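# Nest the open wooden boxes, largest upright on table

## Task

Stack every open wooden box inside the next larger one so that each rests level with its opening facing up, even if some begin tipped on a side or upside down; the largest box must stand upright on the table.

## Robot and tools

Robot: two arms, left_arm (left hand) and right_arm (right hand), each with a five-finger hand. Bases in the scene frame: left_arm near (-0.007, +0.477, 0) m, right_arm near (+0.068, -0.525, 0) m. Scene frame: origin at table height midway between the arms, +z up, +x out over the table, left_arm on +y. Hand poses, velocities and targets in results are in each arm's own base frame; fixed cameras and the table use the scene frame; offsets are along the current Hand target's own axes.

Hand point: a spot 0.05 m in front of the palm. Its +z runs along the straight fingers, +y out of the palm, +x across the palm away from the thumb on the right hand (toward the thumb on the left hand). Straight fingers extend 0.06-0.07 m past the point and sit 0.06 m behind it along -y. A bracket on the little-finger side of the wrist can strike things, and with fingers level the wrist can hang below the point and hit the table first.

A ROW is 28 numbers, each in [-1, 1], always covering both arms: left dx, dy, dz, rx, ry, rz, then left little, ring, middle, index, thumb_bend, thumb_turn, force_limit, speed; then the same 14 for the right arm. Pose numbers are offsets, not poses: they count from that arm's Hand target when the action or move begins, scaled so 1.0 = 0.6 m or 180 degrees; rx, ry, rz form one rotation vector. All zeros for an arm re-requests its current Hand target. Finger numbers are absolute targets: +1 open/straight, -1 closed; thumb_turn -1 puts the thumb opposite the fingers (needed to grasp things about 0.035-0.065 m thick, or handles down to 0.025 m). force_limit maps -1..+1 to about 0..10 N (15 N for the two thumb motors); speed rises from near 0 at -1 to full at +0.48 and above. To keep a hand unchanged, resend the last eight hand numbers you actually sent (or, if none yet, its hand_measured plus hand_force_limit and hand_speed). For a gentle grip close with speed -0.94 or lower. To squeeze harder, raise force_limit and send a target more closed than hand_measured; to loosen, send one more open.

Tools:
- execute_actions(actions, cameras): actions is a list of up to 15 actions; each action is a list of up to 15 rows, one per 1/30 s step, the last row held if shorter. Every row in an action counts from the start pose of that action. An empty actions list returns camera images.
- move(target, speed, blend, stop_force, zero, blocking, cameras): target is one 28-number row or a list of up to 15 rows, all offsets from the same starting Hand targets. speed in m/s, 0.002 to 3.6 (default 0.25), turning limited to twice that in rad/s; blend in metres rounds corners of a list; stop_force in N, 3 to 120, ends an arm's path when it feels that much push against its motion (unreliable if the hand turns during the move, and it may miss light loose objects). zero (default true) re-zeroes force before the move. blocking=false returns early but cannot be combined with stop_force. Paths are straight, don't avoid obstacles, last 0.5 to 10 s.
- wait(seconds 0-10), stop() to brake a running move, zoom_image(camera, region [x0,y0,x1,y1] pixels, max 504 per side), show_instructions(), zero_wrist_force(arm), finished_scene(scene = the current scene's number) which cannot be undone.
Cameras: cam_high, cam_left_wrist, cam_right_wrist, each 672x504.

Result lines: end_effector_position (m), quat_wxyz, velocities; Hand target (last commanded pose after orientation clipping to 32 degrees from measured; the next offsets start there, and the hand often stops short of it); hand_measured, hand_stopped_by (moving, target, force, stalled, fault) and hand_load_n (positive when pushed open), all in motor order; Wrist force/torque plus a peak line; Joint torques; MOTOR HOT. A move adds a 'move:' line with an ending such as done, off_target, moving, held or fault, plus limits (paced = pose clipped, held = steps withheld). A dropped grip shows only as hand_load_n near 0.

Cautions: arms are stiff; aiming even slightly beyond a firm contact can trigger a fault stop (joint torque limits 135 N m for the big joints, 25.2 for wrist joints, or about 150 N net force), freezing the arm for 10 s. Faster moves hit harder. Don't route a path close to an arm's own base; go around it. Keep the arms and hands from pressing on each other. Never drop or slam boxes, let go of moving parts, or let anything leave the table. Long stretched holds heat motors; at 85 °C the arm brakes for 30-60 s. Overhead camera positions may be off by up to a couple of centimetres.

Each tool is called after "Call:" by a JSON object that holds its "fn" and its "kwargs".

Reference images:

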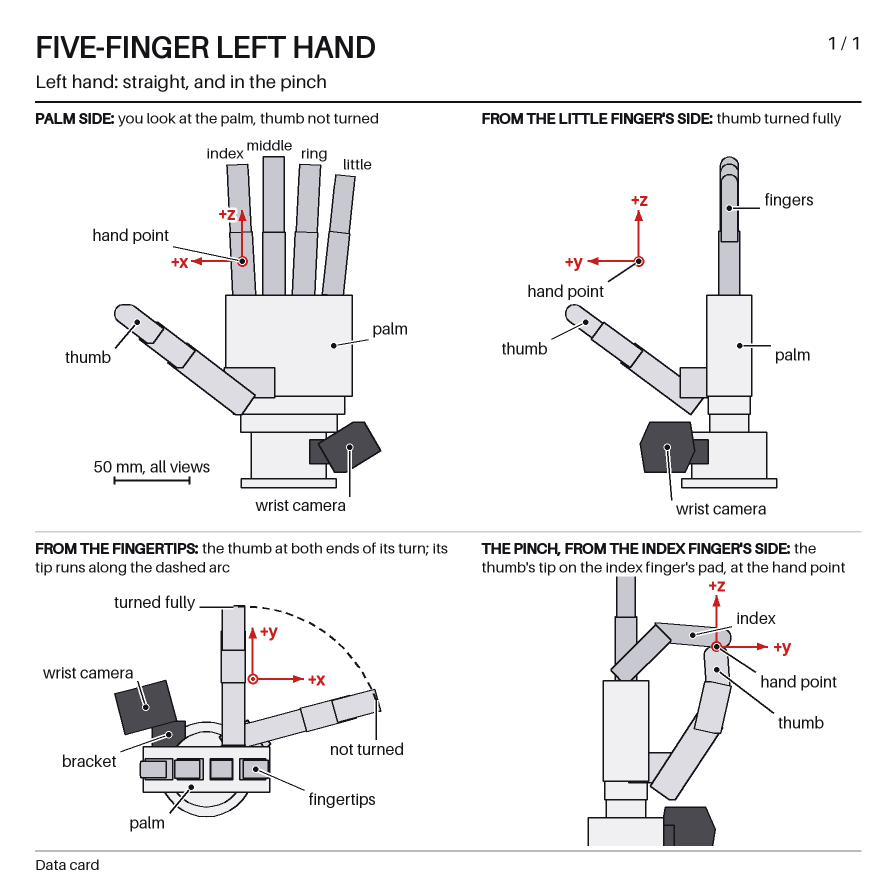

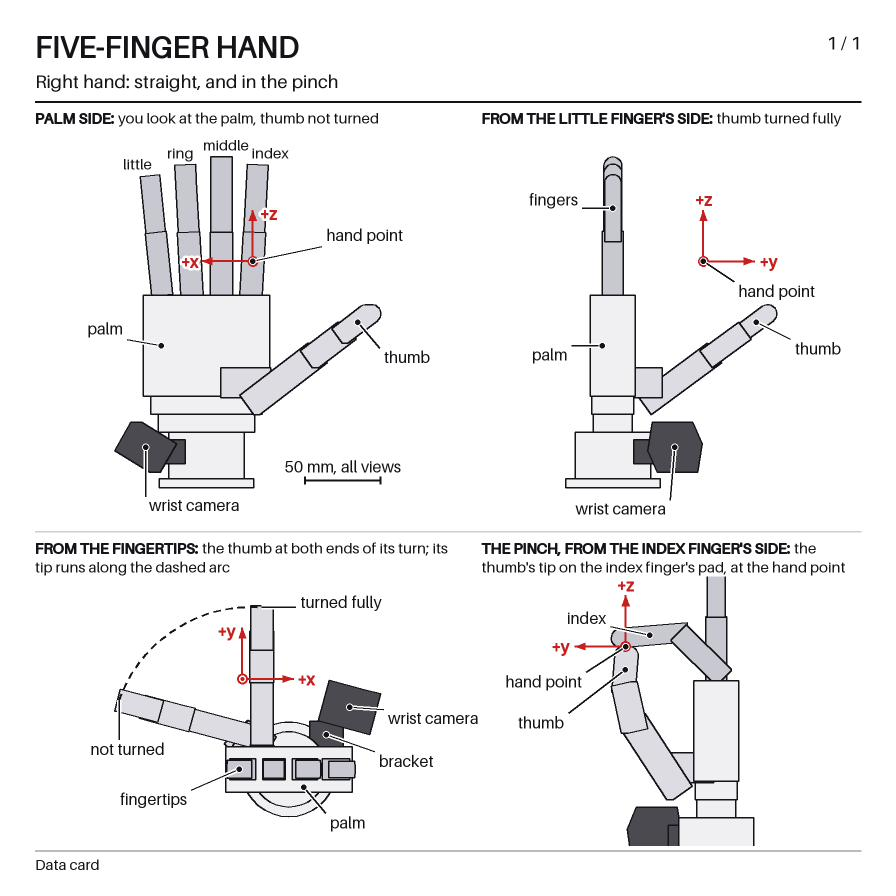

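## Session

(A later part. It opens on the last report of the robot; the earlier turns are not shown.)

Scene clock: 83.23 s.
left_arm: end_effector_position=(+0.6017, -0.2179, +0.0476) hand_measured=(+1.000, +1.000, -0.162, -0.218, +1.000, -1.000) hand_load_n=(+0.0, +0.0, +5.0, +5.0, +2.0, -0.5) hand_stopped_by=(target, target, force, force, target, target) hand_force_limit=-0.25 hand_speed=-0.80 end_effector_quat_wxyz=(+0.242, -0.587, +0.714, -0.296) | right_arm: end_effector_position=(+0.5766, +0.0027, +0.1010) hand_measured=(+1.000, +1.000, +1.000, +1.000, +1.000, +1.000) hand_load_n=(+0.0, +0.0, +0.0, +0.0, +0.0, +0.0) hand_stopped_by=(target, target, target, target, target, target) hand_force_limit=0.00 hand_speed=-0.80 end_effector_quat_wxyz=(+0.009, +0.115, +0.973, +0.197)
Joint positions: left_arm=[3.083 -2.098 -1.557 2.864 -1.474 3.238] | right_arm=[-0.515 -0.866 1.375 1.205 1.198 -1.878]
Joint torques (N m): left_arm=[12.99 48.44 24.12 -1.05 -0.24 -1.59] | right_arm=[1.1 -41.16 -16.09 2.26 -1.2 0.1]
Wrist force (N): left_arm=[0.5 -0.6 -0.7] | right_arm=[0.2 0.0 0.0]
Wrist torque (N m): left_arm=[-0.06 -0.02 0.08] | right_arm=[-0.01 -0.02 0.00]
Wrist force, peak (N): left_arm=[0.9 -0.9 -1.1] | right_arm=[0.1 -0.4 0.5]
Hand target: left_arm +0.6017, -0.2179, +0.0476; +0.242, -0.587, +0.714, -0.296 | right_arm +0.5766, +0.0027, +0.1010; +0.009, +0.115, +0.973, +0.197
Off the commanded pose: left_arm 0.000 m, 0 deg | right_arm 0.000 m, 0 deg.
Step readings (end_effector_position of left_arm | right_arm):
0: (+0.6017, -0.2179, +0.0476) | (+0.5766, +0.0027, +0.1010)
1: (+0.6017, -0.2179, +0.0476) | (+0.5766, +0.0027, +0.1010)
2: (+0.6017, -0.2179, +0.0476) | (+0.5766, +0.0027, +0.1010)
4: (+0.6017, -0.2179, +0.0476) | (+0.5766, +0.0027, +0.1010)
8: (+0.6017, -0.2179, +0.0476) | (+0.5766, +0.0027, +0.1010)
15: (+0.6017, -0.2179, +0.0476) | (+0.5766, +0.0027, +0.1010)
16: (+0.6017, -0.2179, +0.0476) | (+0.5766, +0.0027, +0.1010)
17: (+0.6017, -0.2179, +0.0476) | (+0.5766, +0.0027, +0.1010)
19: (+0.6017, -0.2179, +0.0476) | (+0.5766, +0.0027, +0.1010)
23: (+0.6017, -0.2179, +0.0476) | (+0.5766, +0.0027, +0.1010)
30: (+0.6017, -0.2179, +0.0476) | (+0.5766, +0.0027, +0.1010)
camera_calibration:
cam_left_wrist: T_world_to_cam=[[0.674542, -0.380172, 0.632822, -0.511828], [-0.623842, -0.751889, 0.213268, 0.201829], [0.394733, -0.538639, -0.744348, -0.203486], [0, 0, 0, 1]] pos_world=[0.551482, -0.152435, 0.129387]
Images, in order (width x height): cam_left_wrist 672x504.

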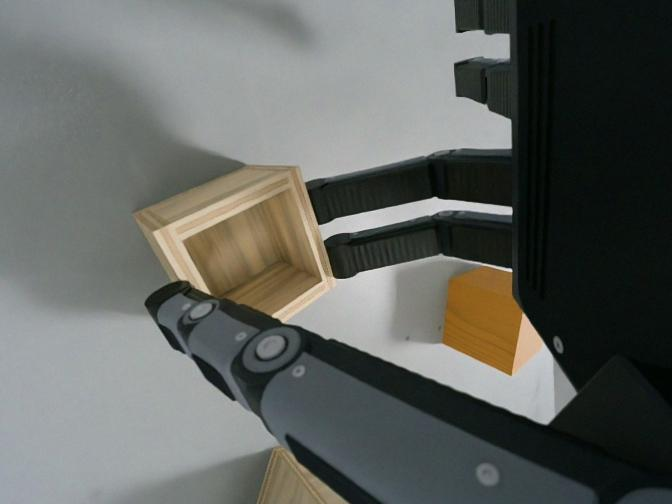

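Call:
{"fn": "move", "kwargs": {"target": [[0,-0.0884,-0.0884,0,0,0,1,1,-0.5,-0.5,1,-1,-0.25,-0.8,0,0,0,0,0,0,1,1,1,1,1,1,0,-0.8],[0.4005,0.0187,-0.1953,0,0.1658,0.1658,1,1,-0.5,-0.5,1,-1,-0.25,-0.8,0,0,0,0,0,0,1,1,1,1,1,1,0,-0.8]], "speed": [0.15,0.45], "blend": [0.02,0], "cameras": ["cam_left_wrist"]}}

Call:
{"fn": "zoom_image", "kwargs": {"camera": "cam_left_wrist", "region": [0, 20, 360, 320]}}

Call:
{"fn": "zoom_image", "kwargs": {"camera": "cam_left_wrist", "region": [110, 130, 350, 330]}}

Scene clock: 85.97 s.
left_arm: end_effector_position=(+0.4660, -0.4358, +0.1227) hand_measured=(+1.000, +1.000, -0.164, -0.220, +1.000, -1.000) hand_load_n=(+0.0, +0.0, +0.0, +0.0, +0.0, +0.0) hand_stopped_by=(target, target, force, force, target, target) hand_force_limit=-0.25 hand_speed=-0.80 end_effector_quat_wxyz=(+0.120, -0.290, +0.877, -0.364) | right_arm: end_effector_position=(+0.5766, +0.0027, +0.1010) hand_measured=(+1.000, +1.000, +1.000, +1.000, +1.000, +1.000) hand_load_n=(+0.0, +0.0, +0.0, +0.0, +0.0, +0.0) hand_stopped_by=(target, target, target, target, target, target) hand_force_limit=0.00 hand_speed=-0.80 end_effector_quat_wxyz=(+0.009, +0.115, +0.973, +0.197)
Joint positions: left_arm=[2.758 -2.067 -1.411 2.613 -1.193 3.549] | right_arm=[-0.515 -0.866 1.375 1.205 1.198 -1.878]
Joint torques (N m): left_arm=[-2.85 44.2 21.34 0.16 -0.26 -1.58] | right_arm=[0.79 -41.16 -15.8 2.39 -1.17 0.14]
Wrist force (N): left_arm=[0.1 -0.3 -0.1] | right_arm=[0.1 -0.1 0.2]
Wrist torque (N m): left_arm=[-0.04 0.02 0.05] | right_arm=[-0.03 -0.02 0.00]
Wrist force, peak (N): left_arm=[1.7 -1.2 0.1] | right_arm=[0.2 -0.3 0.5]
Hand target: left_arm +0.4660, -0.4359, +0.1228; +0.120, -0.290, +0.877, -0.364 | right_arm +0.5766, +0.0027, +0.1010; +0.009, +0.115, +0.973, +0.197
Off the commanded pose: left_arm 0.000 m, 0 deg | right_arm 0.000 m, 0 deg.
move: done
camera_calibration:
cam_left_wrist: T_world_to_cam=[[0.244266, -0.734392, 0.633248, -0.504663], [-0.967247, -0.138022, 0.213034, 0.364854], [-0.0690486, -0.664544, -0.744052, -0.0502168], [0, 0, 0, 1]] pos_world=[0.472708, -0.353634, 0.204486]
Images, in order (width x height): cam_left_wrist 672x504.

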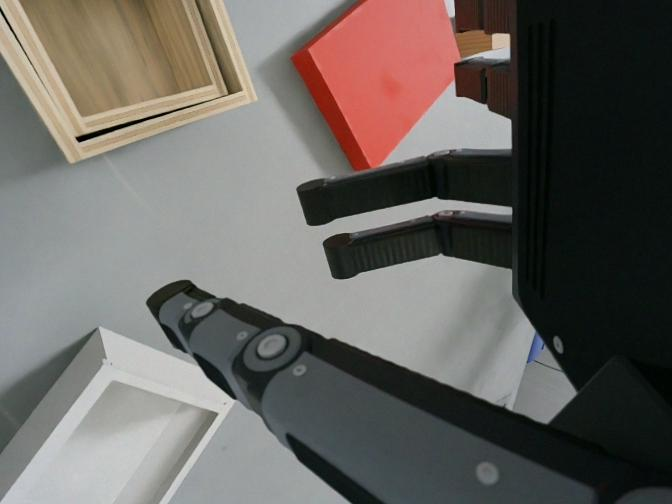

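Scaled by 1.400 from the camera's 672x504 image, which has a finer 960x720 frame.

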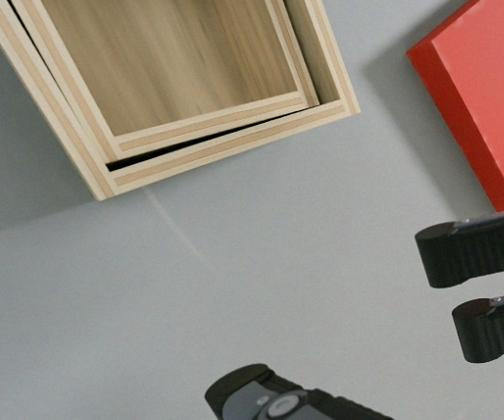

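Scaled by 2.100 from the camera's 672x504 image, which has a finer 960x720 frame.

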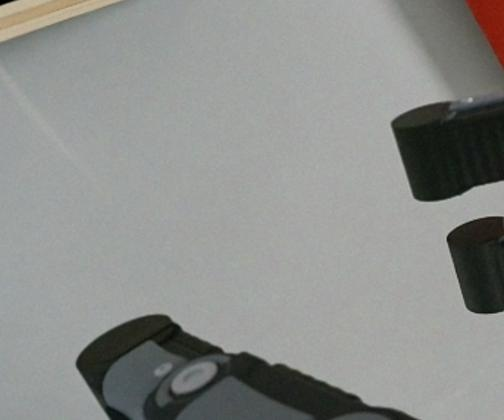

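Call:
{"fn": "wait", "kwargs": {"seconds": 0, "cameras": ["all"]}}

Call:
{"fn": "zoom_image", "kwargs": {"camera": "cam_high", "region": [280, 240, 480, 390]}}

Scene clock: 86.30 s.
left_arm: end_effector_position=(+0.4660, -0.4359, +0.1228) hand_measured=(+1.000, +1.000, -0.164, -0.220, +1.000, -1.000) hand_load_n=(+0.0, +0.0, +0.0, +0.0, +0.0, +0.0) hand_stopped_by=(target, target, force, force, target, target) hand_force_limit=-0.25 hand_speed=-0.80 end_effector_quat_wxyz=(+0.120, -0.290, +0.877, -0.364) | right_arm: end_effector_position=(+0.5766, +0.0027, +0.1010) hand_measured=(+1.000, +1.000, +1.000, +1.000, +1.000, +1.000) hand_load_n=(+0.0, +0.0, +0.0, +0.0, +0.0, +0.0) hand_stopped_by=(target, target, target, target, target, target) hand_force_limit=0.00 hand_speed=-0.80 end_effector_quat_wxyz=(+0.009, +0.115, +0.973, +0.197)
Joint positions: left_arm=[2.758 -2.067 -1.411 2.613 -1.193 3.549] | right_arm=[-0.515 -0.866 1.375 1.205 1.198 -1.878]
Joint torques (N m): left_arm=[-8.81 44.77 24.62 -1.13 2.28 1.51] | right_arm=[0.53 -40.98 -16.19 2.29 -1.17 0.06]
Wrist force (N): left_arm=[-0.1 -0.3 -0.2] | right_arm=[0.0 0.1 0.3]
Wrist torque (N m): left_arm=[-0.05 0.03 0.05] | right_arm=[-0.01 -0.01 0.00]
Wrist force, peak (N): left_arm=[0.2 -0.6 -0.3] | right_arm=[0.6 0.1 0.3]
Hand target: left_arm +0.4660, -0.4359, +0.1228; +0.120, -0.290, +0.877, -0.364 | right_arm +0.5766, +0.0027, +0.1010; +0.009, +0.115, +0.973, +0.197
Off the commanded pose: left_arm 0.000 m, 0 deg | right_arm 0.000 m, 0 deg.
camera_calibration:
cam_left_wrist: T_world_to_cam=[[0.244195, -0.734402, 0.633264, -0.504699], [-0.967265, -0.137968, 0.212988, 0.364869], [-0.0690483, -0.664544, -0.744052, -0.0501424], [0, 0, 0, 1]] pos_world=[0.472708, -0.353633, 0.204586]
cam_right_wrist: T_world_to_cam=[[-0.0584019, 0.932847, 0.355507, -0.00333435], [0.808576, -0.164655, 0.564884, -0.527022], [0.585486, 0.320445, -0.744662, -0.148459], [0, 0, 0, 1]] pos_world=[0.512863, -0.0360934, 0.18834]

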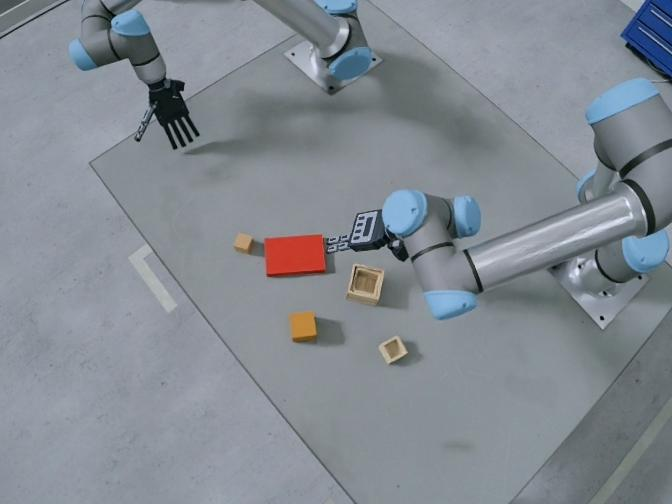

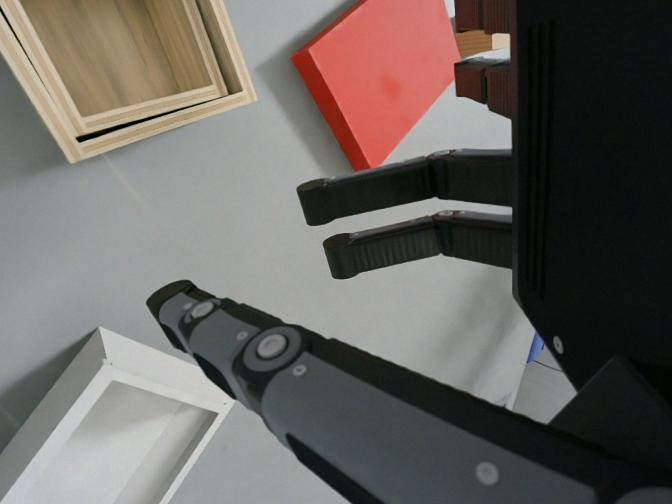

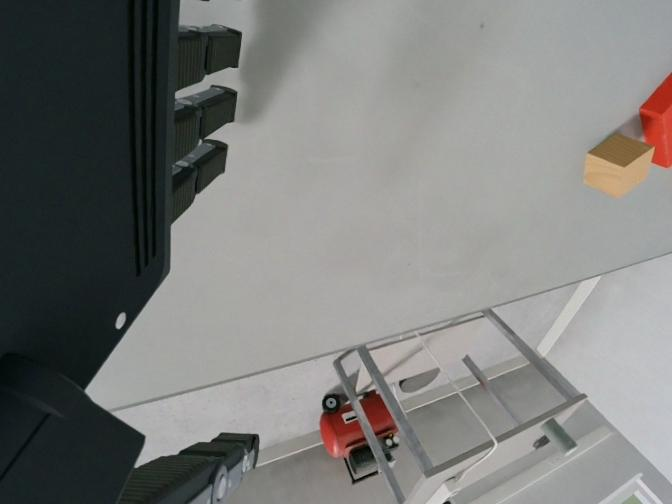

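Scaled by 2.520 from the camera's 672x504 image, which has a finer 960x720 frame.

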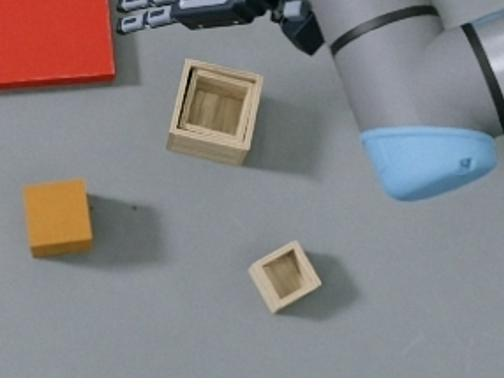

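Call:
{"fn": "move", "kwargs": {"target": [-0.3982,0.0905,-0.1312,0.0265,-0.173,-0.1586,1,1,0.1,0.1,1,-1,-0.25,-0.5,0,0,0,0,0,0,1,1,1,1,1,1,0,-0.8], "speed": 0.45, "cameras": ["cam_left_wrist"]}}

Call:
{"fn": "zoom_image", "kwargs": {"camera": "cam_left_wrist", "region": [60, 80, 340, 310]}}

Scene clock: 88.40 s.
left_arm: end_effector_position=(+0.6017, -0.2180, +0.1398) hand_measured=(+1.000, +1.000, +0.100, +0.100, +1.000, -1.000) hand_load_n=(+0.0, +0.0, +0.0, +0.0, +0.0, +0.0) hand_stopped_by=(target, target, target, target, target, target) hand_force_limit=-0.25 hand_speed=-0.50 end_effector_quat_wxyz=(+0.268, -0.576, +0.700, -0.327) | right_arm: end_effector_position=(+0.5766, +0.0027, +0.1010) hand_measured=(+1.000, +1.000, +1.000, +1.000, +1.000, +1.000) hand_load_n=(+0.0, +0.0, +0.0, +0.0, +0.0, +0.0) hand_stopped_by=(target, target, target, target, target, target) hand_force_limit=0.00 hand_speed=-0.80 end_effector_quat_wxyz=(+0.009, +0.115, +0.973, +0.197)
Joint positions: left_arm=[3.088 -1.959 -1.528 2.784 -1.462 3.232] | right_arm=[-0.515 -0.866 1.375 1.205 1.198 -1.878]
Joint torques (N m): left_arm=[-0.55 46.28 15.61 -2.26 0.37 1] | right_arm=[1.09 -40.97 -16.08 2.23 -1.29 0.05]
Wrist force (N): left_arm=[0.3 -0.2 0.1] | right_arm=[0.2 -0.1 0.1]
Wrist torque (N m): left_arm=[-0.04 -0.01 0.00] | right_arm=[-0.01 -0.02 0.00]
Wrist force, peak (N): left_arm=[1.8 -0.6 0.3] | right_arm=[0.6 -0.4 0.3]
Hand target: left_arm +0.6017, -0.2180, +0.1398; +0.268, -0.576, +0.700, -0.327 | right_arm +0.5766, +0.0027, +0.1010; +0.009, +0.115, +0.973, +0.197
Off the commanded pose: left_arm 0.000 m, 0 deg | right_arm 0.000 m, 0 deg.
move: done
camera_calibration:
cam_left_wrist: T_world_to_cam=[[0.617898, -0.368626, 0.69449, -0.542272], [-0.640048, -0.748839, 0.171986, 0.198318], [0.456663, -0.550776, -0.698645, -0.181289], [0, 0, 0, 1]] pos_world=[0.54479, -0.151237, 0.215838]
Images, in order (width x height): cam_left_wrist 672x504.

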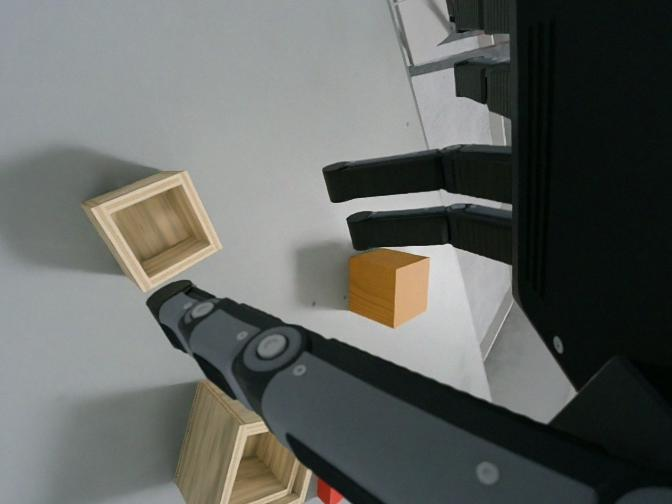

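Scaled by 1.800 from the camera's 672x504 image, which has a finer 960x720 frame.

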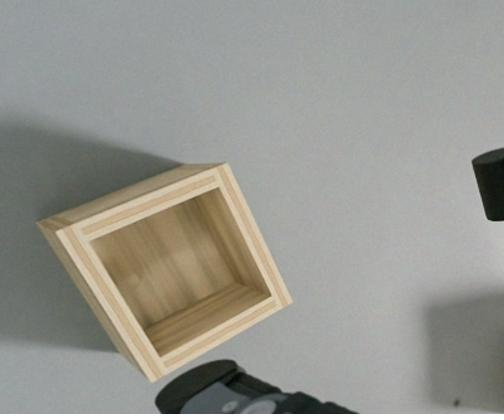

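Call:
{"fn": "move", "kwargs": {"target": [[-0.0002,0.1363,0.082,0,-0.0038,-0.0032,1,1,0.1,0.1,1,-1,-0.25,-0.5,0,0,0,0,0,0,1,1,1,1,1,1,0,-0.8],[-0.0002,0.1299,0.0897,0,-0.0038,-0.0032,1,1,0.1,0.1,1,-1,-0.25,-0.5,0,0,0,0,0,0,1,1,1,1,1,1,0,-0.8]], "speed": [0.2,0.05], "blend": [0.003,0], "cameras": ["cam_left_wrist"]}}

Call:
{"fn": "execute_actions", "kwargs": {"actions": [[[0,0,0,0,0,0,1,1,-0.5,-0.5,1,-1,-0.2,-0.8,0,0,0,0,0,0,1,1,1,1,1,1,0,-0.8]],[[0,0,0,0,0,0,1,1,-0.5,-0.5,1,-1,-0.2,-0.8,0,0,0,0,0,0,1,1,1,1,1,1,0,-0.8]]], "cameras": ["cam_left_wrist"]}}

Call:
{"fn": "zoom_image", "kwargs": {"camera": "cam_left_wrist", "region": [90, 100, 390, 330]}}

Scene clock: 90.27 s.
left_arm: end_effector_position=(+0.5929, -0.2163, +0.0454) hand_measured=(+1.000, +1.000, +0.100, +0.100, +1.000, -1.000) hand_load_n=(+0.0, +0.0, +0.0, +0.0, +0.0, +0.0) hand_stopped_by=(target, target, target, target, target, target) hand_force_limit=-0.25 hand_speed=-0.50 end_effector_quat_wxyz=(+0.270, -0.581, +0.696, -0.325) | right_arm: end_effector_position=(+0.5766, +0.0027, +0.1010) hand_measured=(+1.000, +1.000, +1.000, +1.000, +1.000, +1.000) hand_load_n=(+0.0, +0.0, +0.0, +0.0, +0.0, +0.5) hand_stopped_by=(target, target, target, target, target, target) hand_force_limit=0.00 hand_speed=-0.80 end_effector_quat_wxyz=(+0.009, +0.115, +0.973, +0.197)
Joint positions: left_arm=[3.086 -2.038 -1.679 3.014 -1.475 3.221] | right_arm=[-0.515 -0.866 1.375 1.205 1.198 -1.878]
Joint torques (N m): left_arm=[4.82 44.48 20.3 0.82 -0.37 -0.52] | right_arm=[0.38 -41.04 -16.59 2.31 -1.2 0.18]
Wrist force (N): left_arm=[0.7 -0.3 0.0] | right_arm=[0.2 -0.2 0.2]
Wrist torque (N m): left_arm=[-0.04 -0.07 0.10] | right_arm=[-0.04 -0.04 0.00]
Wrist force, peak (N): left_arm=[0.1 -1.9 -0.8] | right_arm=[0.2 -0.5 0.6]
Hand target: left_arm +0.5930, -0.2162, +0.0455; +0.270, -0.581, +0.696, -0.325 | right_arm +0.5766, +0.0027, +0.1010; +0.009, +0.115, +0.973, +0.197
Off the commanded pose: left_arm 0.000 m, 0 deg | right_arm 0.000 m, 0 deg.
move: done
camera_calibration:
cam_left_wrist: T_world_to_cam=[[0.623811, -0.358786, 0.694357, -0.472061], [-0.628064, -0.758887, 0.172124, 0.20085], [0.465183, -0.543473, -0.698743, -0.245683], [0, 0, 0, 1]] pos_world=[0.534911, -0.150469, 0.121538]
Images, in order (width x height): cam_left_wrist 672x504.

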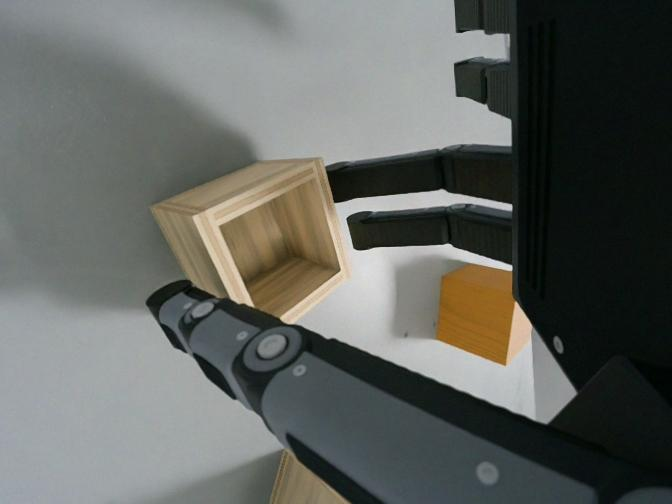

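Scene clock: 91.47 s.
left_arm: end_effector_position=(+0.5930, -0.2162, +0.0455) hand_measured=(+1.000, +1.000, -0.154, -0.194, +1.000, -1.000) hand_load_n=(+0.0, -0.5, +9.0, +6.0, +2.5, +0.0) hand_stopped_by=(target, target, force, force, target, target) hand_force_limit=-0.20 hand_speed=-0.80 end_effector_quat_wxyz=(+0.270, -0.581, +0.696, -0.325) | right_arm: end_effector_position=(+0.5766, +0.0027, +0.1010) hand_measured=(+1.000, +1.000, +1.000, +1.000, +1.000, +1.000) hand_load_n=(+0.0, +0.0, +0.0, +0.0, +0.0, +0.0) hand_stopped_by=(target, target, target, target, target, target) hand_force_limit=0.00 hand_speed=-0.80 end_effector_quat_wxyz=(+0.009, +0.115, +0.973, +0.197)
Joint positions: left_arm=[3.086 -2.038 -1.679 3.014 -1.475 3.221] | right_arm=[-0.515 -0.866 1.375 1.205 1.198 -1.878]
Joint torques (N m): left_arm=[13.66 45.8 26.04 -0.32 1.87 2.11] | right_arm=[0.5 -41.28 -16.22 2.27 -1.31 0.11]
Wrist force (N): left_arm=[0.7 -0.6 -0.5] | right_arm=[0.2 0.0 0.0]
Wrist torque (N m): left_arm=[-0.07 -0.05 0.10] | right_arm=[-0.01 -0.03 0.01]
Wrist force, peak (N): left_arm=[0.7 -0.7 -0.7] | right_arm=[0.6 0.0 0.3]
Hand target: left_arm +0.5930, -0.2162, +0.0455; +0.270, -0.581, +0.696, -0.325 | right_arm +0.5766, +0.0027, +0.1010; +0.009, +0.115, +0.973, +0.197
Off the commanded pose: left_arm 0.000 m, 0 deg | right_arm 0.000 m, 0 deg.
Step readings (end_effector_position of left_arm | right_arm):
0: (+0.5929, -0.2163, +0.0454) | (+0.5766, +0.0027, +0.1010)
1: (+0.5929, -0.2163, +0.0454) | (+0.5766, +0.0027, +0.1010)
2: (+0.5929, -0.2163, +0.0454) | (+0.5766, +0.0027, +0.1010)
4: (+0.5929, -0.2163, +0.0455) | (+0.5766, +0.0027, +0.1010)
8: (+0.5929, -0.2163, +0.0455) | (+0.5766, +0.0027, +0.1010)
15: (+0.5930, -0.2162, +0.0455) | (+0.5766, +0.0027, +0.1010)
16: (+0.5930, -0.2162, +0.0455) | (+0.5766, +0.0027, +0.1010)
17: (+0.5930, -0.2162, +0.0455) | (+0.5766, +0.0027, +0.1010)
19: (+0.5930, -0.2162, +0.0455) | (+0.5766, +0.0027, +0.1010)
23: (+0.5930, -0.2162, +0.0455) | (+0.5766, +0.0027, +0.1010)
30: (+0.5930, -0.2162, +0.0455) | (+0.5766, +0.0027, +0.1010)
camera_calibration:
cam_left_wrist: T_world_to_cam=[[0.623662, -0.358821, 0.694473, -0.472096], [-0.628129, -0.758862, 0.171994, 0.201026], [0.465294, -0.543485, -0.69866, -0.245677], [0, 0, 0, 1]] pos_world=[0.535011, -0.150369, 0.121638]
Images, in order (width x height): cam_left_wrist 672x504.

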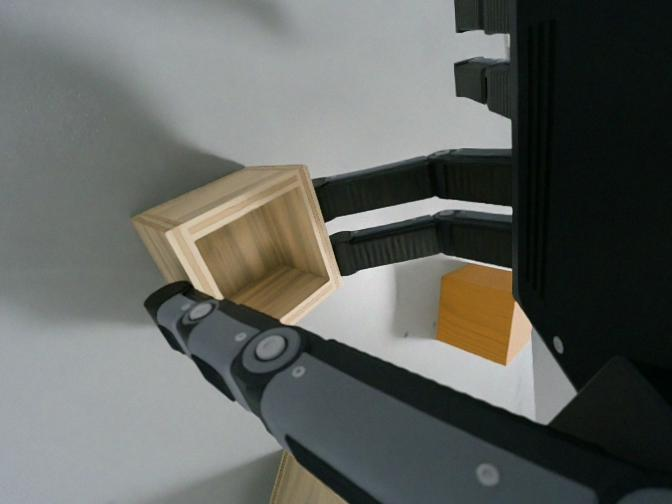

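Scaled by 1.680 from the camera's 672x504 image, which has a finer 960x720 frame.

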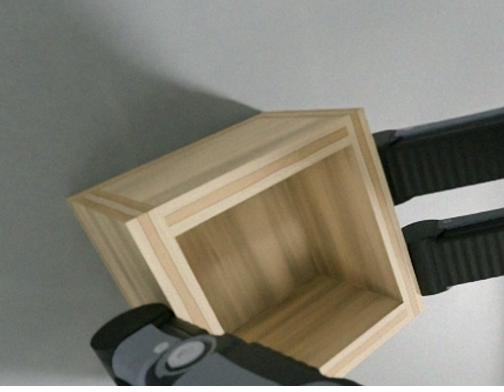

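Call:
{"fn": "move", "kwargs": {"target": [0,-0.0958,-0.0804,0,0,0,1,1,-0.5,-0.5,1,-1,-0.2,-0.8,0,0,0,0,0,0,1,1,1,1,1,1,0,-0.8], "speed": 0.12, "cameras": ["cam_left_wrist"]}}

Scene clock: 92.73 s.
left_arm: end_effector_position=(+0.5930, -0.2161, +0.1205) hand_measured=(+1.000, +1.000, -0.154, -0.194, +1.000, -1.000) hand_load_n=(+0.0, +0.0, +9.5, +5.5, +2.5, -0.5) hand_stopped_by=(target, target, force, force, target, target) hand_force_limit=-0.20 hand_speed=-0.80 end_effector_quat_wxyz=(+0.270, -0.581, +0.696, -0.325) | right_arm: end_effector_position=(+0.5766, +0.0027, +0.1010) hand_measured=(+1.000, +1.000, +1.000, +1.000, +1.000, +1.000) hand_load_n=(+0.0, +0.0, +0.0, +0.0, +0.0, +0.5) hand_stopped_by=(target, target, target, target, target, target) hand_force_limit=0.00 hand_speed=-0.80 end_effector_quat_wxyz=(+0.009, +0.115, +0.973, +0.197)
Joint positions: left_arm=[3.086 -1.955 -1.587 2.84 -1.475 3.221] | right_arm=[-0.515 -0.866 1.375 1.205 1.198 -1.878]
Joint torques (N m): left_arm=[14.07 39.52 22.03 -0.95 1.78 2.57] | right_arm=[0.85 -40.95 -16.16 2.24 -1.28 0.11]
Wrist force (N): left_arm=[0.3 -0.4 0.0] | right_arm=[0.1 -0.1 0.3]
Wrist torque (N m): left_arm=[-0.08 -0.02 0.09] | right_arm=[-0.03 -0.03 0.00]
Wrist force, peak (N): left_arm=[0.4 0.8 1.0] | right_arm=[0.4 -0.1 0.5]
Hand target: left_arm +0.5930, -0.2161, +0.1205; +0.270, -0.581, +0.696, -0.325 | right_arm +0.5766, +0.0027, +0.1010; +0.009, +0.115, +0.973, +0.197
Off the commanded pose: left_arm 0.000 m, 0 deg | right_arm 0.000 m, 0 deg.
move: done
camera_calibration:
cam_left_wrist: T_world_to_cam=[[0.623633, -0.358787, 0.694516, -0.524134], [-0.6281, -0.758896, 0.17195, 0.18819], [0.465372, -0.54346, -0.698627, -0.193268], [0, 0, 0, 1]] pos_world=[0.535011, -0.150269, 0.196638]
Images, in order (width x height): cam_left_wrist 672x504.

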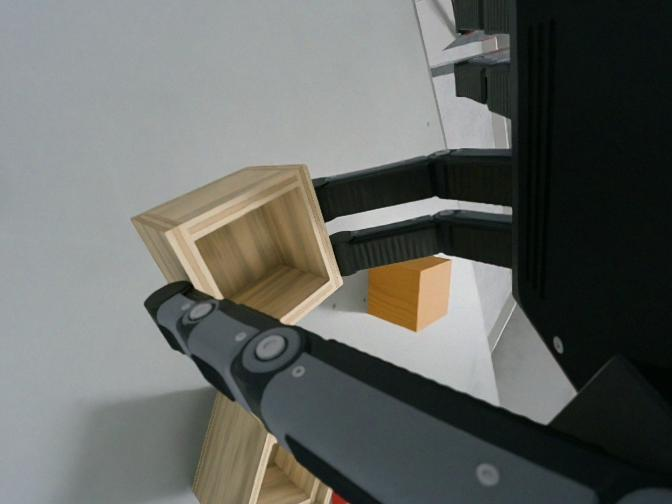

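Call:
{"fn": "move", "kwargs": {"target": [0.3062,0.0337,-0.0375,0,0.1894,0.159,1,1,-0.5,-0.5,1,-1,-0.2,-0.8,0,0,0,0,0,0,1,1,1,1,1,1,0,-0.8], "speed": 0.35, "cameras": ["cam_left_wrist"]}}

Call:
{"fn": "zoom_image", "kwargs": {"camera": "cam_left_wrist", "region": [60, 90, 380, 350]}}

Scene clock: 95.13 s.
left_arm: end_effector_position=(+0.5305, -0.3915, +0.1197) hand_measured=(+1.000, +1.000, -0.154, -0.194, +1.000, -1.000) hand_load_n=(+0.0, +0.0, +9.0, +5.5, +2.5, -0.5) hand_stopped_by=(target, target, force, force, target, target) hand_force_limit=-0.20 hand_speed=-0.80 end_effector_quat_wxyz=(+0.128, -0.274, +0.864, -0.403) | right_arm: end_effector_position=(+0.5766, +0.0027, +0.1010) hand_measured=(+1.000, +1.000, +1.000, +1.000, +1.000, +1.000) hand_load_n=(+0.0, +0.0, +0.0, +0.0, +0.0, +0.0) hand_stopped_by=(target, target, target, target, target, target) hand_force_limit=0.00 hand_speed=-0.80 end_effector_quat_wxyz=(+0.009, +0.115, +0.973, +0.197)
Joint positions: left_arm=[2.907 -2.11 -1.381 2.65 -1.039 3.656] | right_arm=[-0.515 -0.866 1.375 1.205 1.198 -1.878]
Joint torques (N m): left_arm=[10.14 42.13 23.3 -1.14 1.35 0.02] | right_arm=[0.72 -41.03 -16.21 2.28 -1.27 0.14]
Wrist force (N): left_arm=[0.0 0.2 0.1] | right_arm=[0.2 -0.1 0.5]
Wrist torque (N m): left_arm=[-0.02 0.03 0.07] | right_arm=[-0.05 -0.04 0.00]
Wrist force, peak (N): left_arm=[1.1 -0.8 0.7] | right_arm=[0.4 0.3 0.3]
Hand target: left_arm +0.5305, -0.3915, +0.1197; +0.127, -0.274, +0.864, -0.403 | right_arm +0.5766, +0.0027, +0.1010; +0.009, +0.115, +0.973, +0.197
Off the commanded pose: left_arm 0.000 m, 0 deg | right_arm 0.000 m, 0 deg.
move: done
camera_calibration:
cam_left_wrist: T_world_to_cam=[[0.193024, -0.692634, 0.694982, -0.449823], [-0.979984, -0.100917, 0.171604, 0.460253], [-0.0487235, -0.714195, -0.698249, -0.0542805], [0, 0, 0, 1]] pos_world=[0.535222, -0.303882, 0.195736]
Images, in order (width x height): cam_left_wrist 672x504.

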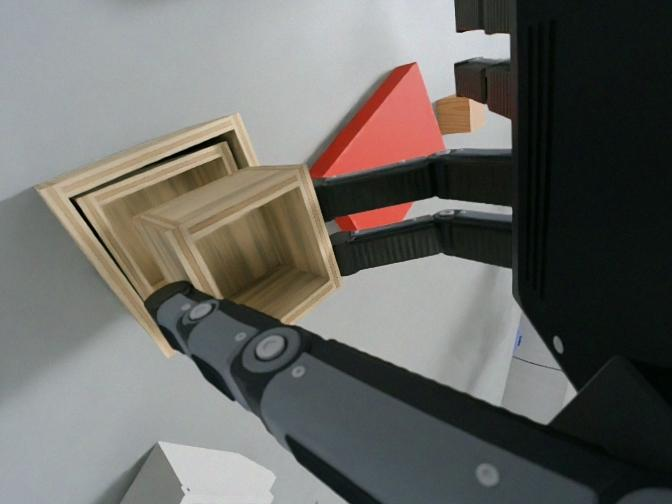

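Scaled by 1.575 from the camera's 672x504 image, which has a finer 960x720 frame.

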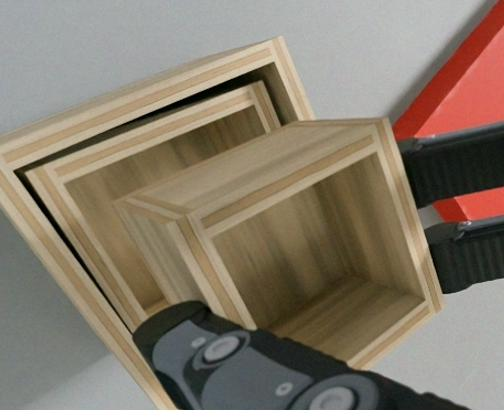

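Call:
{"fn": "move", "kwargs": {"target": [[-0.0023,0.0006,-0.0008,0,0,0,1,1,-0.5,-0.5,1,-1,-0.2,-0.8,0,0,0,0,0,0,1,1,1,1,1,1,0,-0.8],[-0.0023,0.0644,0.0528,0,0,0,1,1,-0.5,-0.5,1,-1,-0.2,-0.8,0,0,0,0,0,0,1,1,1,1,1,1,0,-0.8]], "speed": 0.03, "stop_force": 3, "cameras": ["cam_left_wrist"]}}

Call:
{"fn": "zoom_image", "kwargs": {"camera": "cam_left_wrist", "region": [60, 90, 380, 350]}}

Scene clock: 98.50 s.
left_arm: end_effector_position=(+0.5313, -0.3903, +0.0785) hand_measured=(+1.000, +1.000, -0.154, -0.194, +1.000, -1.000) hand_load_n=(+0.0, +0.0, +9.5, +5.5, +2.5, -0.5) hand_stopped_by=(target, target, force, force, target, target) hand_force_limit=-0.20 hand_speed=-0.80 end_effector_quat_wxyz=(+0.127, -0.274, +0.864, -0.403) | right_arm: end_effector_position=(+0.5766, +0.0027, +0.1010) hand_measured=(+1.000, +1.000, +1.000, +1.000, +1.000, +1.000) hand_load_n=(+0.0, +0.0, +0.0, +0.0, +0.0, +0.0) hand_stopped_by=(target, target, target, target, target, target) hand_force_limit=0.00 hand_speed=-0.80 end_effector_quat_wxyz=(+0.009, +0.115, +0.973, +0.197)
Joint positions: left_arm=[2.91 -2.148 -1.433 2.739 -1.037 3.658] | right_arm=[-0.515 -0.866 1.375 1.205 1.198 -1.878]
Joint torques (N m): left_arm=[-9.84 52.36 27.02 -0.06 -1.43 -1.76] | right_arm=[0.65 -41.5 -16.22 2.26 -1.38 0.09]
Wrist force (N): left_arm=[0.3 0.0 -0.3] | right_arm=[0.1 -0.2 0.1]
Wrist torque (N m): left_arm=[-0.02 -0.03 0.04] | right_arm=[-0.04 -0.02 0.00]
Wrist force, peak (N): left_arm=[-0.3 -10.7 -14.7] | right_arm=[0.4 -0.1 0.6]
Hand target: left_arm +0.5313, -0.3903, +0.0785; +0.127, -0.274, +0.864, -0.403 (not the last commanded pose) | right_arm +0.5766, +0.0027, +0.1010; +0.009, +0.115, +0.973, +0.197
Off the commanded pose: left_arm 0.009 m, 0 deg | right_arm 0.000 m, 0 deg.
move: contact (left_arm); path passed 1 of 2 targets
camera_calibration:
cam_left_wrist: T_world_to_cam=[[0.192887, -0.692662, 0.694992, -0.420381], [-0.980005, -0.100752, 0.171576, 0.468304], [-0.0488227, -0.714191, -0.698246, -0.0820268], [0, 0, 0, 1]] pos_world=[0.536022, -0.302582, 0.154536]
Images, in order (width x height): cam_left_wrist 672x504.

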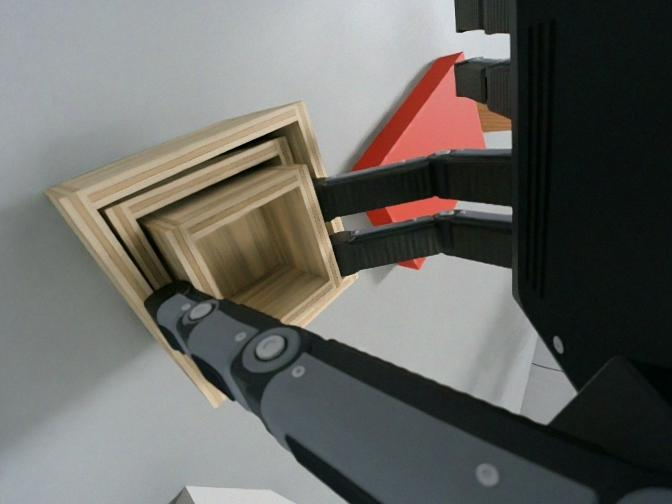

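Scaled by 1.575 from the camera's 672x504 image, which has a finer 960x720 frame.

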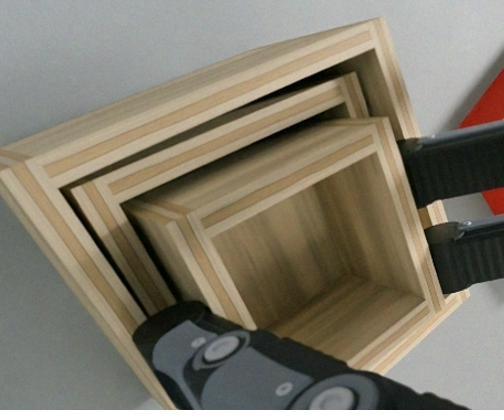

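Call:
{"fn": "execute_actions", "kwargs": {"actions": [[[0,0,0,0,0,0,1,1,-0.1,-0.13,1,-1,-0.2,-0.95,0,0,0,0,0,0,1,1,1,1,1,1,0,-0.8]],[[0,0,0,0,0,0,1,1,-0.1,-0.13,1,-1,-0.2,-0.95,0,0,0,0,0,0,1,1,1,1,1,1,0,-0.8]]], "cameras": ["cam_left_wrist"]}}

Scene clock: 99.90 s.
left_arm: end_effector_position=(+0.5313, -0.3903, +0.0785) hand_measured=(+1.000, +1.000, -0.100, -0.130, +1.000, -1.000) hand_load_n=(+0.0, +0.0, -2.5, +0.0, -0.5, -0.5) hand_stopped_by=(target, target, target, target, target, target) hand_force_limit=-0.20 hand_speed=-0.95 end_effector_quat_wxyz=(+0.127, -0.274, +0.864, -0.403) | right_arm: end_effector_position=(+0.5766, +0.0027, +0.1010) hand_measured=(+1.000, +1.000, +1.000, +1.000, +1.000, +1.000) hand_load_n=(+0.0, +0.0, +0.0, +0.0, +0.0, +0.0) hand_stopped_by=(target, target, target, target, target, target) hand_force_limit=0.00 hand_speed=-0.80 end_effector_quat_wxyz=(+0.009, +0.115, +0.973, +0.197)
Joint positions: left_arm=[2.91 -2.148 -1.433 2.739 -1.037 3.658] | right_arm=[-0.515 -0.866 1.375 1.205 1.198 -1.878]
Joint torques (N m): left_arm=[-8.39 44.58 22.69 -0.06 -1.13 -0.08] | right_arm=[0.71 -41.52 -16.39 2.25 -1.36 0.09]
Wrist force (N): left_arm=[0.4 -1.4 -2.2] | right_arm=[0.4 -0.1 0.4]
Wrist torque (N m): left_arm=[-0.09 -0.09 0.08] | right_arm=[-0.04 -0.07 0.02]
Wrist force, peak (N): left_arm=[0.3 -2.0 -3.0] | right_arm=[0.3 0.3 0.5]
Hand target: left_arm +0.5313, -0.3903, +0.0785; +0.127, -0.274, +0.864, -0.403 | right_arm +0.5766, +0.0027, +0.1010; +0.009, +0.115, +0.973, +0.197
Off the commanded pose: left_arm 0.000 m, 0 deg | right_arm 0.000 m, 0 deg.
Step readings (end_effector_position of left_arm | right_arm):
0: (+0.5313, -0.3903, +0.0785) | (+0.5766, +0.0027, +0.1010)
1: (+0.5313, -0.3903, +0.0785) | (+0.5766, +0.0027, +0.1010)
2: (+0.5313, -0.3903, +0.0785) | (+0.5766, +0.0027, +0.1010)
4: (+0.5313, -0.3903, +0.0785) | (+0.5766, +0.0027, +0.1010)
8: (+0.5313, -0.3903, +0.0785) | (+0.5766, +0.0027, +0.1010)
15: (+0.5313, -0.3903, +0.0785) | (+0.5766, +0.0027, +0.1010)
16: (+0.5313, -0.3903, +0.0785) | (+0.5766, +0.0027, +0.1010)
17: (+0.5313, -0.3903, +0.0785) | (+0.5766, +0.0027, +0.1010)
19: (+0.5313, -0.3903, +0.0785) | (+0.5766, +0.0027, +0.1010)
23: (+0.5313, -0.3903, +0.0785) | (+0.5766, +0.0027, +0.1010)
30: (+0.5313, -0.3903, +0.0785) | (+0.5766, +0.0027, +0.1010)
camera_calibration:
cam_left_wrist: T_world_to_cam=[[0.192869, -0.692664, 0.694995, -0.420372], [-0.980009, -0.100739, 0.171563, 0.468312], [-0.0488226, -0.714191, -0.698246, -0.0820268], [0, 0, 0, 1]] pos_world=[0.536022, -0.302582, 0.154536]
Images, in order (width x height): cam_left_wrist 672x504.

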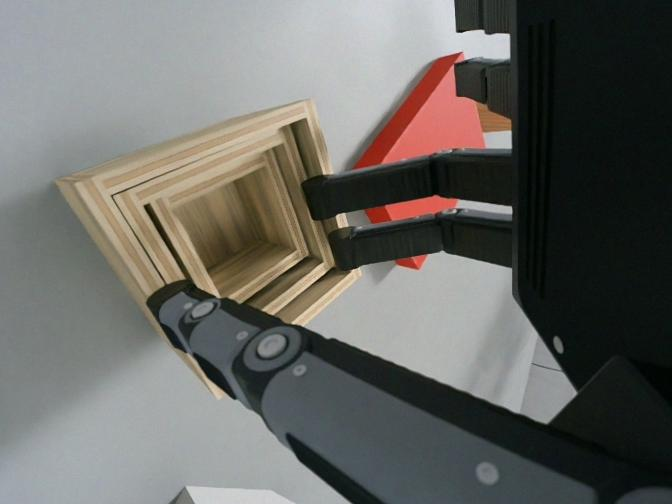

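Call:
{"fn": "move", "kwargs": {"target": [[0,0,0,0,0,0,1,1,-0.14,-0.17,1,-1,-0.2,-0.9,0,0,0,0,0,0,1,1,1,1,1,1,0,-0.8],[0,-0.0255,-0.0214,0,0,0,1,1,-0.14,-0.17,1,-1,-0.2,-0.9,0,0,0,0,0,0,1,1,1,1,1,1,0,-0.8],[0,-0.1532,-0.1286,0,0,0,1,1,-0.14,-0.17,1,-1,-0.2,-0.9,0,0,0,0,0,0,1,1,1,1,1,1,0,-0.8]], "speed": [0.1,0.06,0.3], "blend": [0,0.005,0], "cameras": ["cam_left_wrist","cam_high"]}}

Call:
{"fn": "zoom_image", "kwargs": {"camera": "cam_left_wrist", "region": [20, 80, 300, 320]}}

Scene clock: 101.90 s.
left_arm: end_effector_position=(+0.5313, -0.3902, +0.1983) hand_measured=(+1.000, +1.000, -0.140, -0.170, +1.000, -1.000) hand_load_n=(+0.0, +0.0, +0.0, +0.0, +0.0, +0.0) hand_stopped_by=(target, target, target, target, target, target) hand_force_limit=-0.20 hand_speed=-0.90 end_effector_quat_wxyz=(+0.127, -0.274, +0.864, -0.403) | right_arm: end_effector_position=(+0.5766, +0.0027, +0.1010) hand_measured=(+1.000, +1.000, +1.000, +1.000, +1.000, +1.000) hand_load_n=(+0.0, +0.0, +0.0, +0.0, +0.0, +0.0) hand_stopped_by=(target, target, target, target, target, target) hand_force_limit=0.00 hand_speed=-0.80 end_effector_quat_wxyz=(+0.009, +0.115, +0.973, +0.197)
Joint positions: left_arm=[2.91 -2.062 -1.248 2.467 -1.037 3.659] | right_arm=[-0.515 -0.866 1.375 1.205 1.198 -1.878]
Joint torques (N m): left_arm=[14.65 51.15 29.17 -2.41 2.54 1] | right_arm=[1.11 -40.97 -15.85 2.24 -1.47 0.01]
Wrist force (N): left_arm=[0.1 -0.3 0.0] | right_arm=[0.0 0.1 0.0]
Wrist torque (N m): left_arm=[-0.07 0.02 -0.02] | right_arm=[0.01 0.00 0.00]
Wrist force, peak (N): left_arm=[0.3 -1.5 -2.5] | right_arm=[0.1 0.3 0.5]
Hand target: left_arm +0.5313, -0.3902, +0.1985; +0.127, -0.274, +0.864, -0.403 | right_arm +0.5766, +0.0027, +0.1010; +0.009, +0.115, +0.973, +0.197
Off the commanded pose: left_arm 0.000 m, 0 deg | right_arm 0.000 m, 0 deg.
move: done
camera_calibration:
cam_left_wrist: T_world_to_cam=[[0.192812, -0.692782, 0.694893, -0.50361], [-0.980015, -0.100654, 0.171578, 0.447777], [-0.0489222, -0.714088, -0.698344, 0.00187595], [0, 0, 0, 1]] pos_world=[0.536022, -0.302482, 0.274437]
Images, in order (width x height): cam_high 672x504, cam_left_wrist 672x504.

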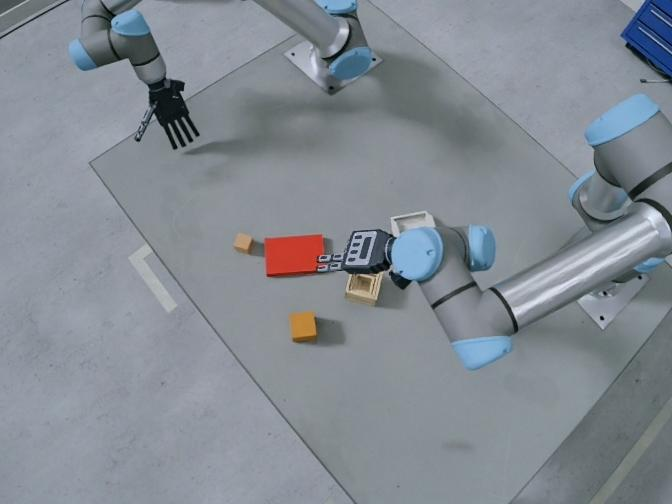

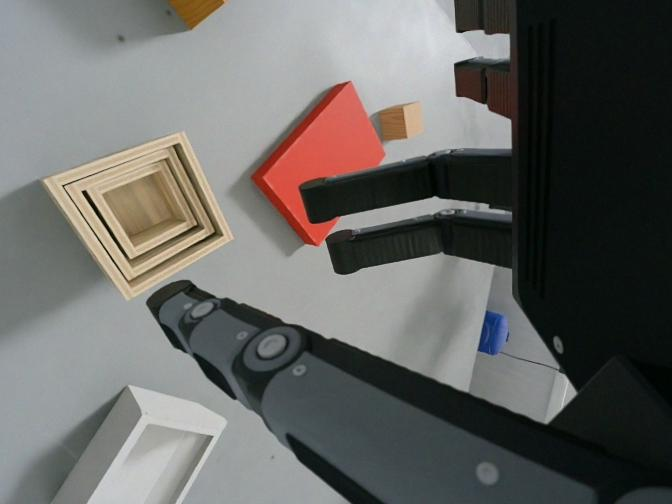

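Scaled by 1.800 from the camera's 672x504 image, which has a finer 960x720 frame.

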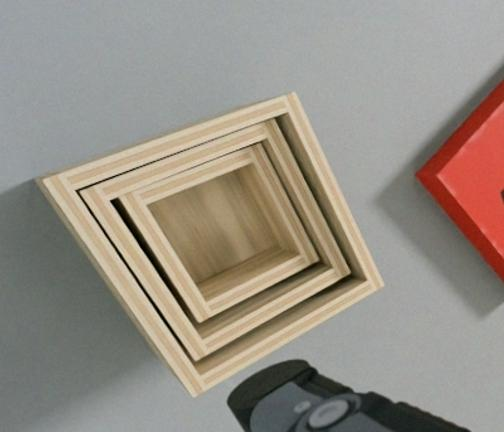

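Call:
{"fn": "zoom_image", "kwargs": {"camera": "cam_left_wrist", "region": [340, 70, 460, 170]}}

Call:
{"fn": "zoom_image", "kwargs": {"camera": "cam_high", "region": [210, 210, 290, 280]}}

Call:
{"fn": "zoom_image", "kwargs": {"camera": "cam_left_wrist", "region": [130, 0, 250, 60]}}

Scaled by 4.200 from the camera's 672x504 image, which has a finer 960x720 frame.

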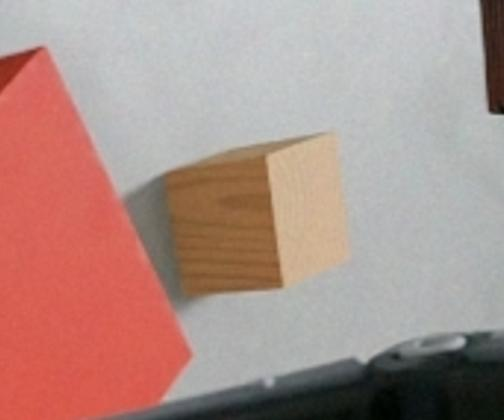

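Scaled by 6.300 from the camera's 672x504 image, which has a finer 960x720 frame.

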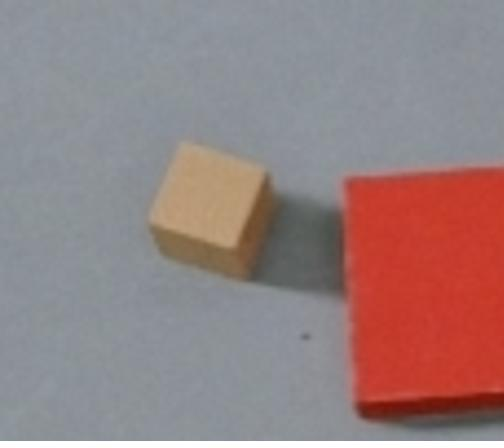

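Scaled by 4.200 from the camera's 672x504 image, which has a finer 960x720 frame.

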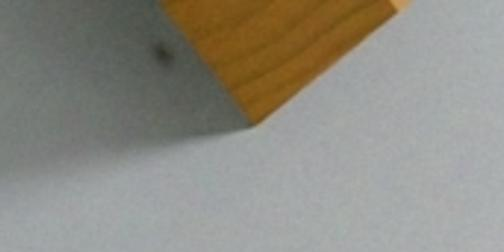

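Call:
{"fn": "finished_scene", "kwargs": {"scene": 2}}

The scene is finished: the task was done.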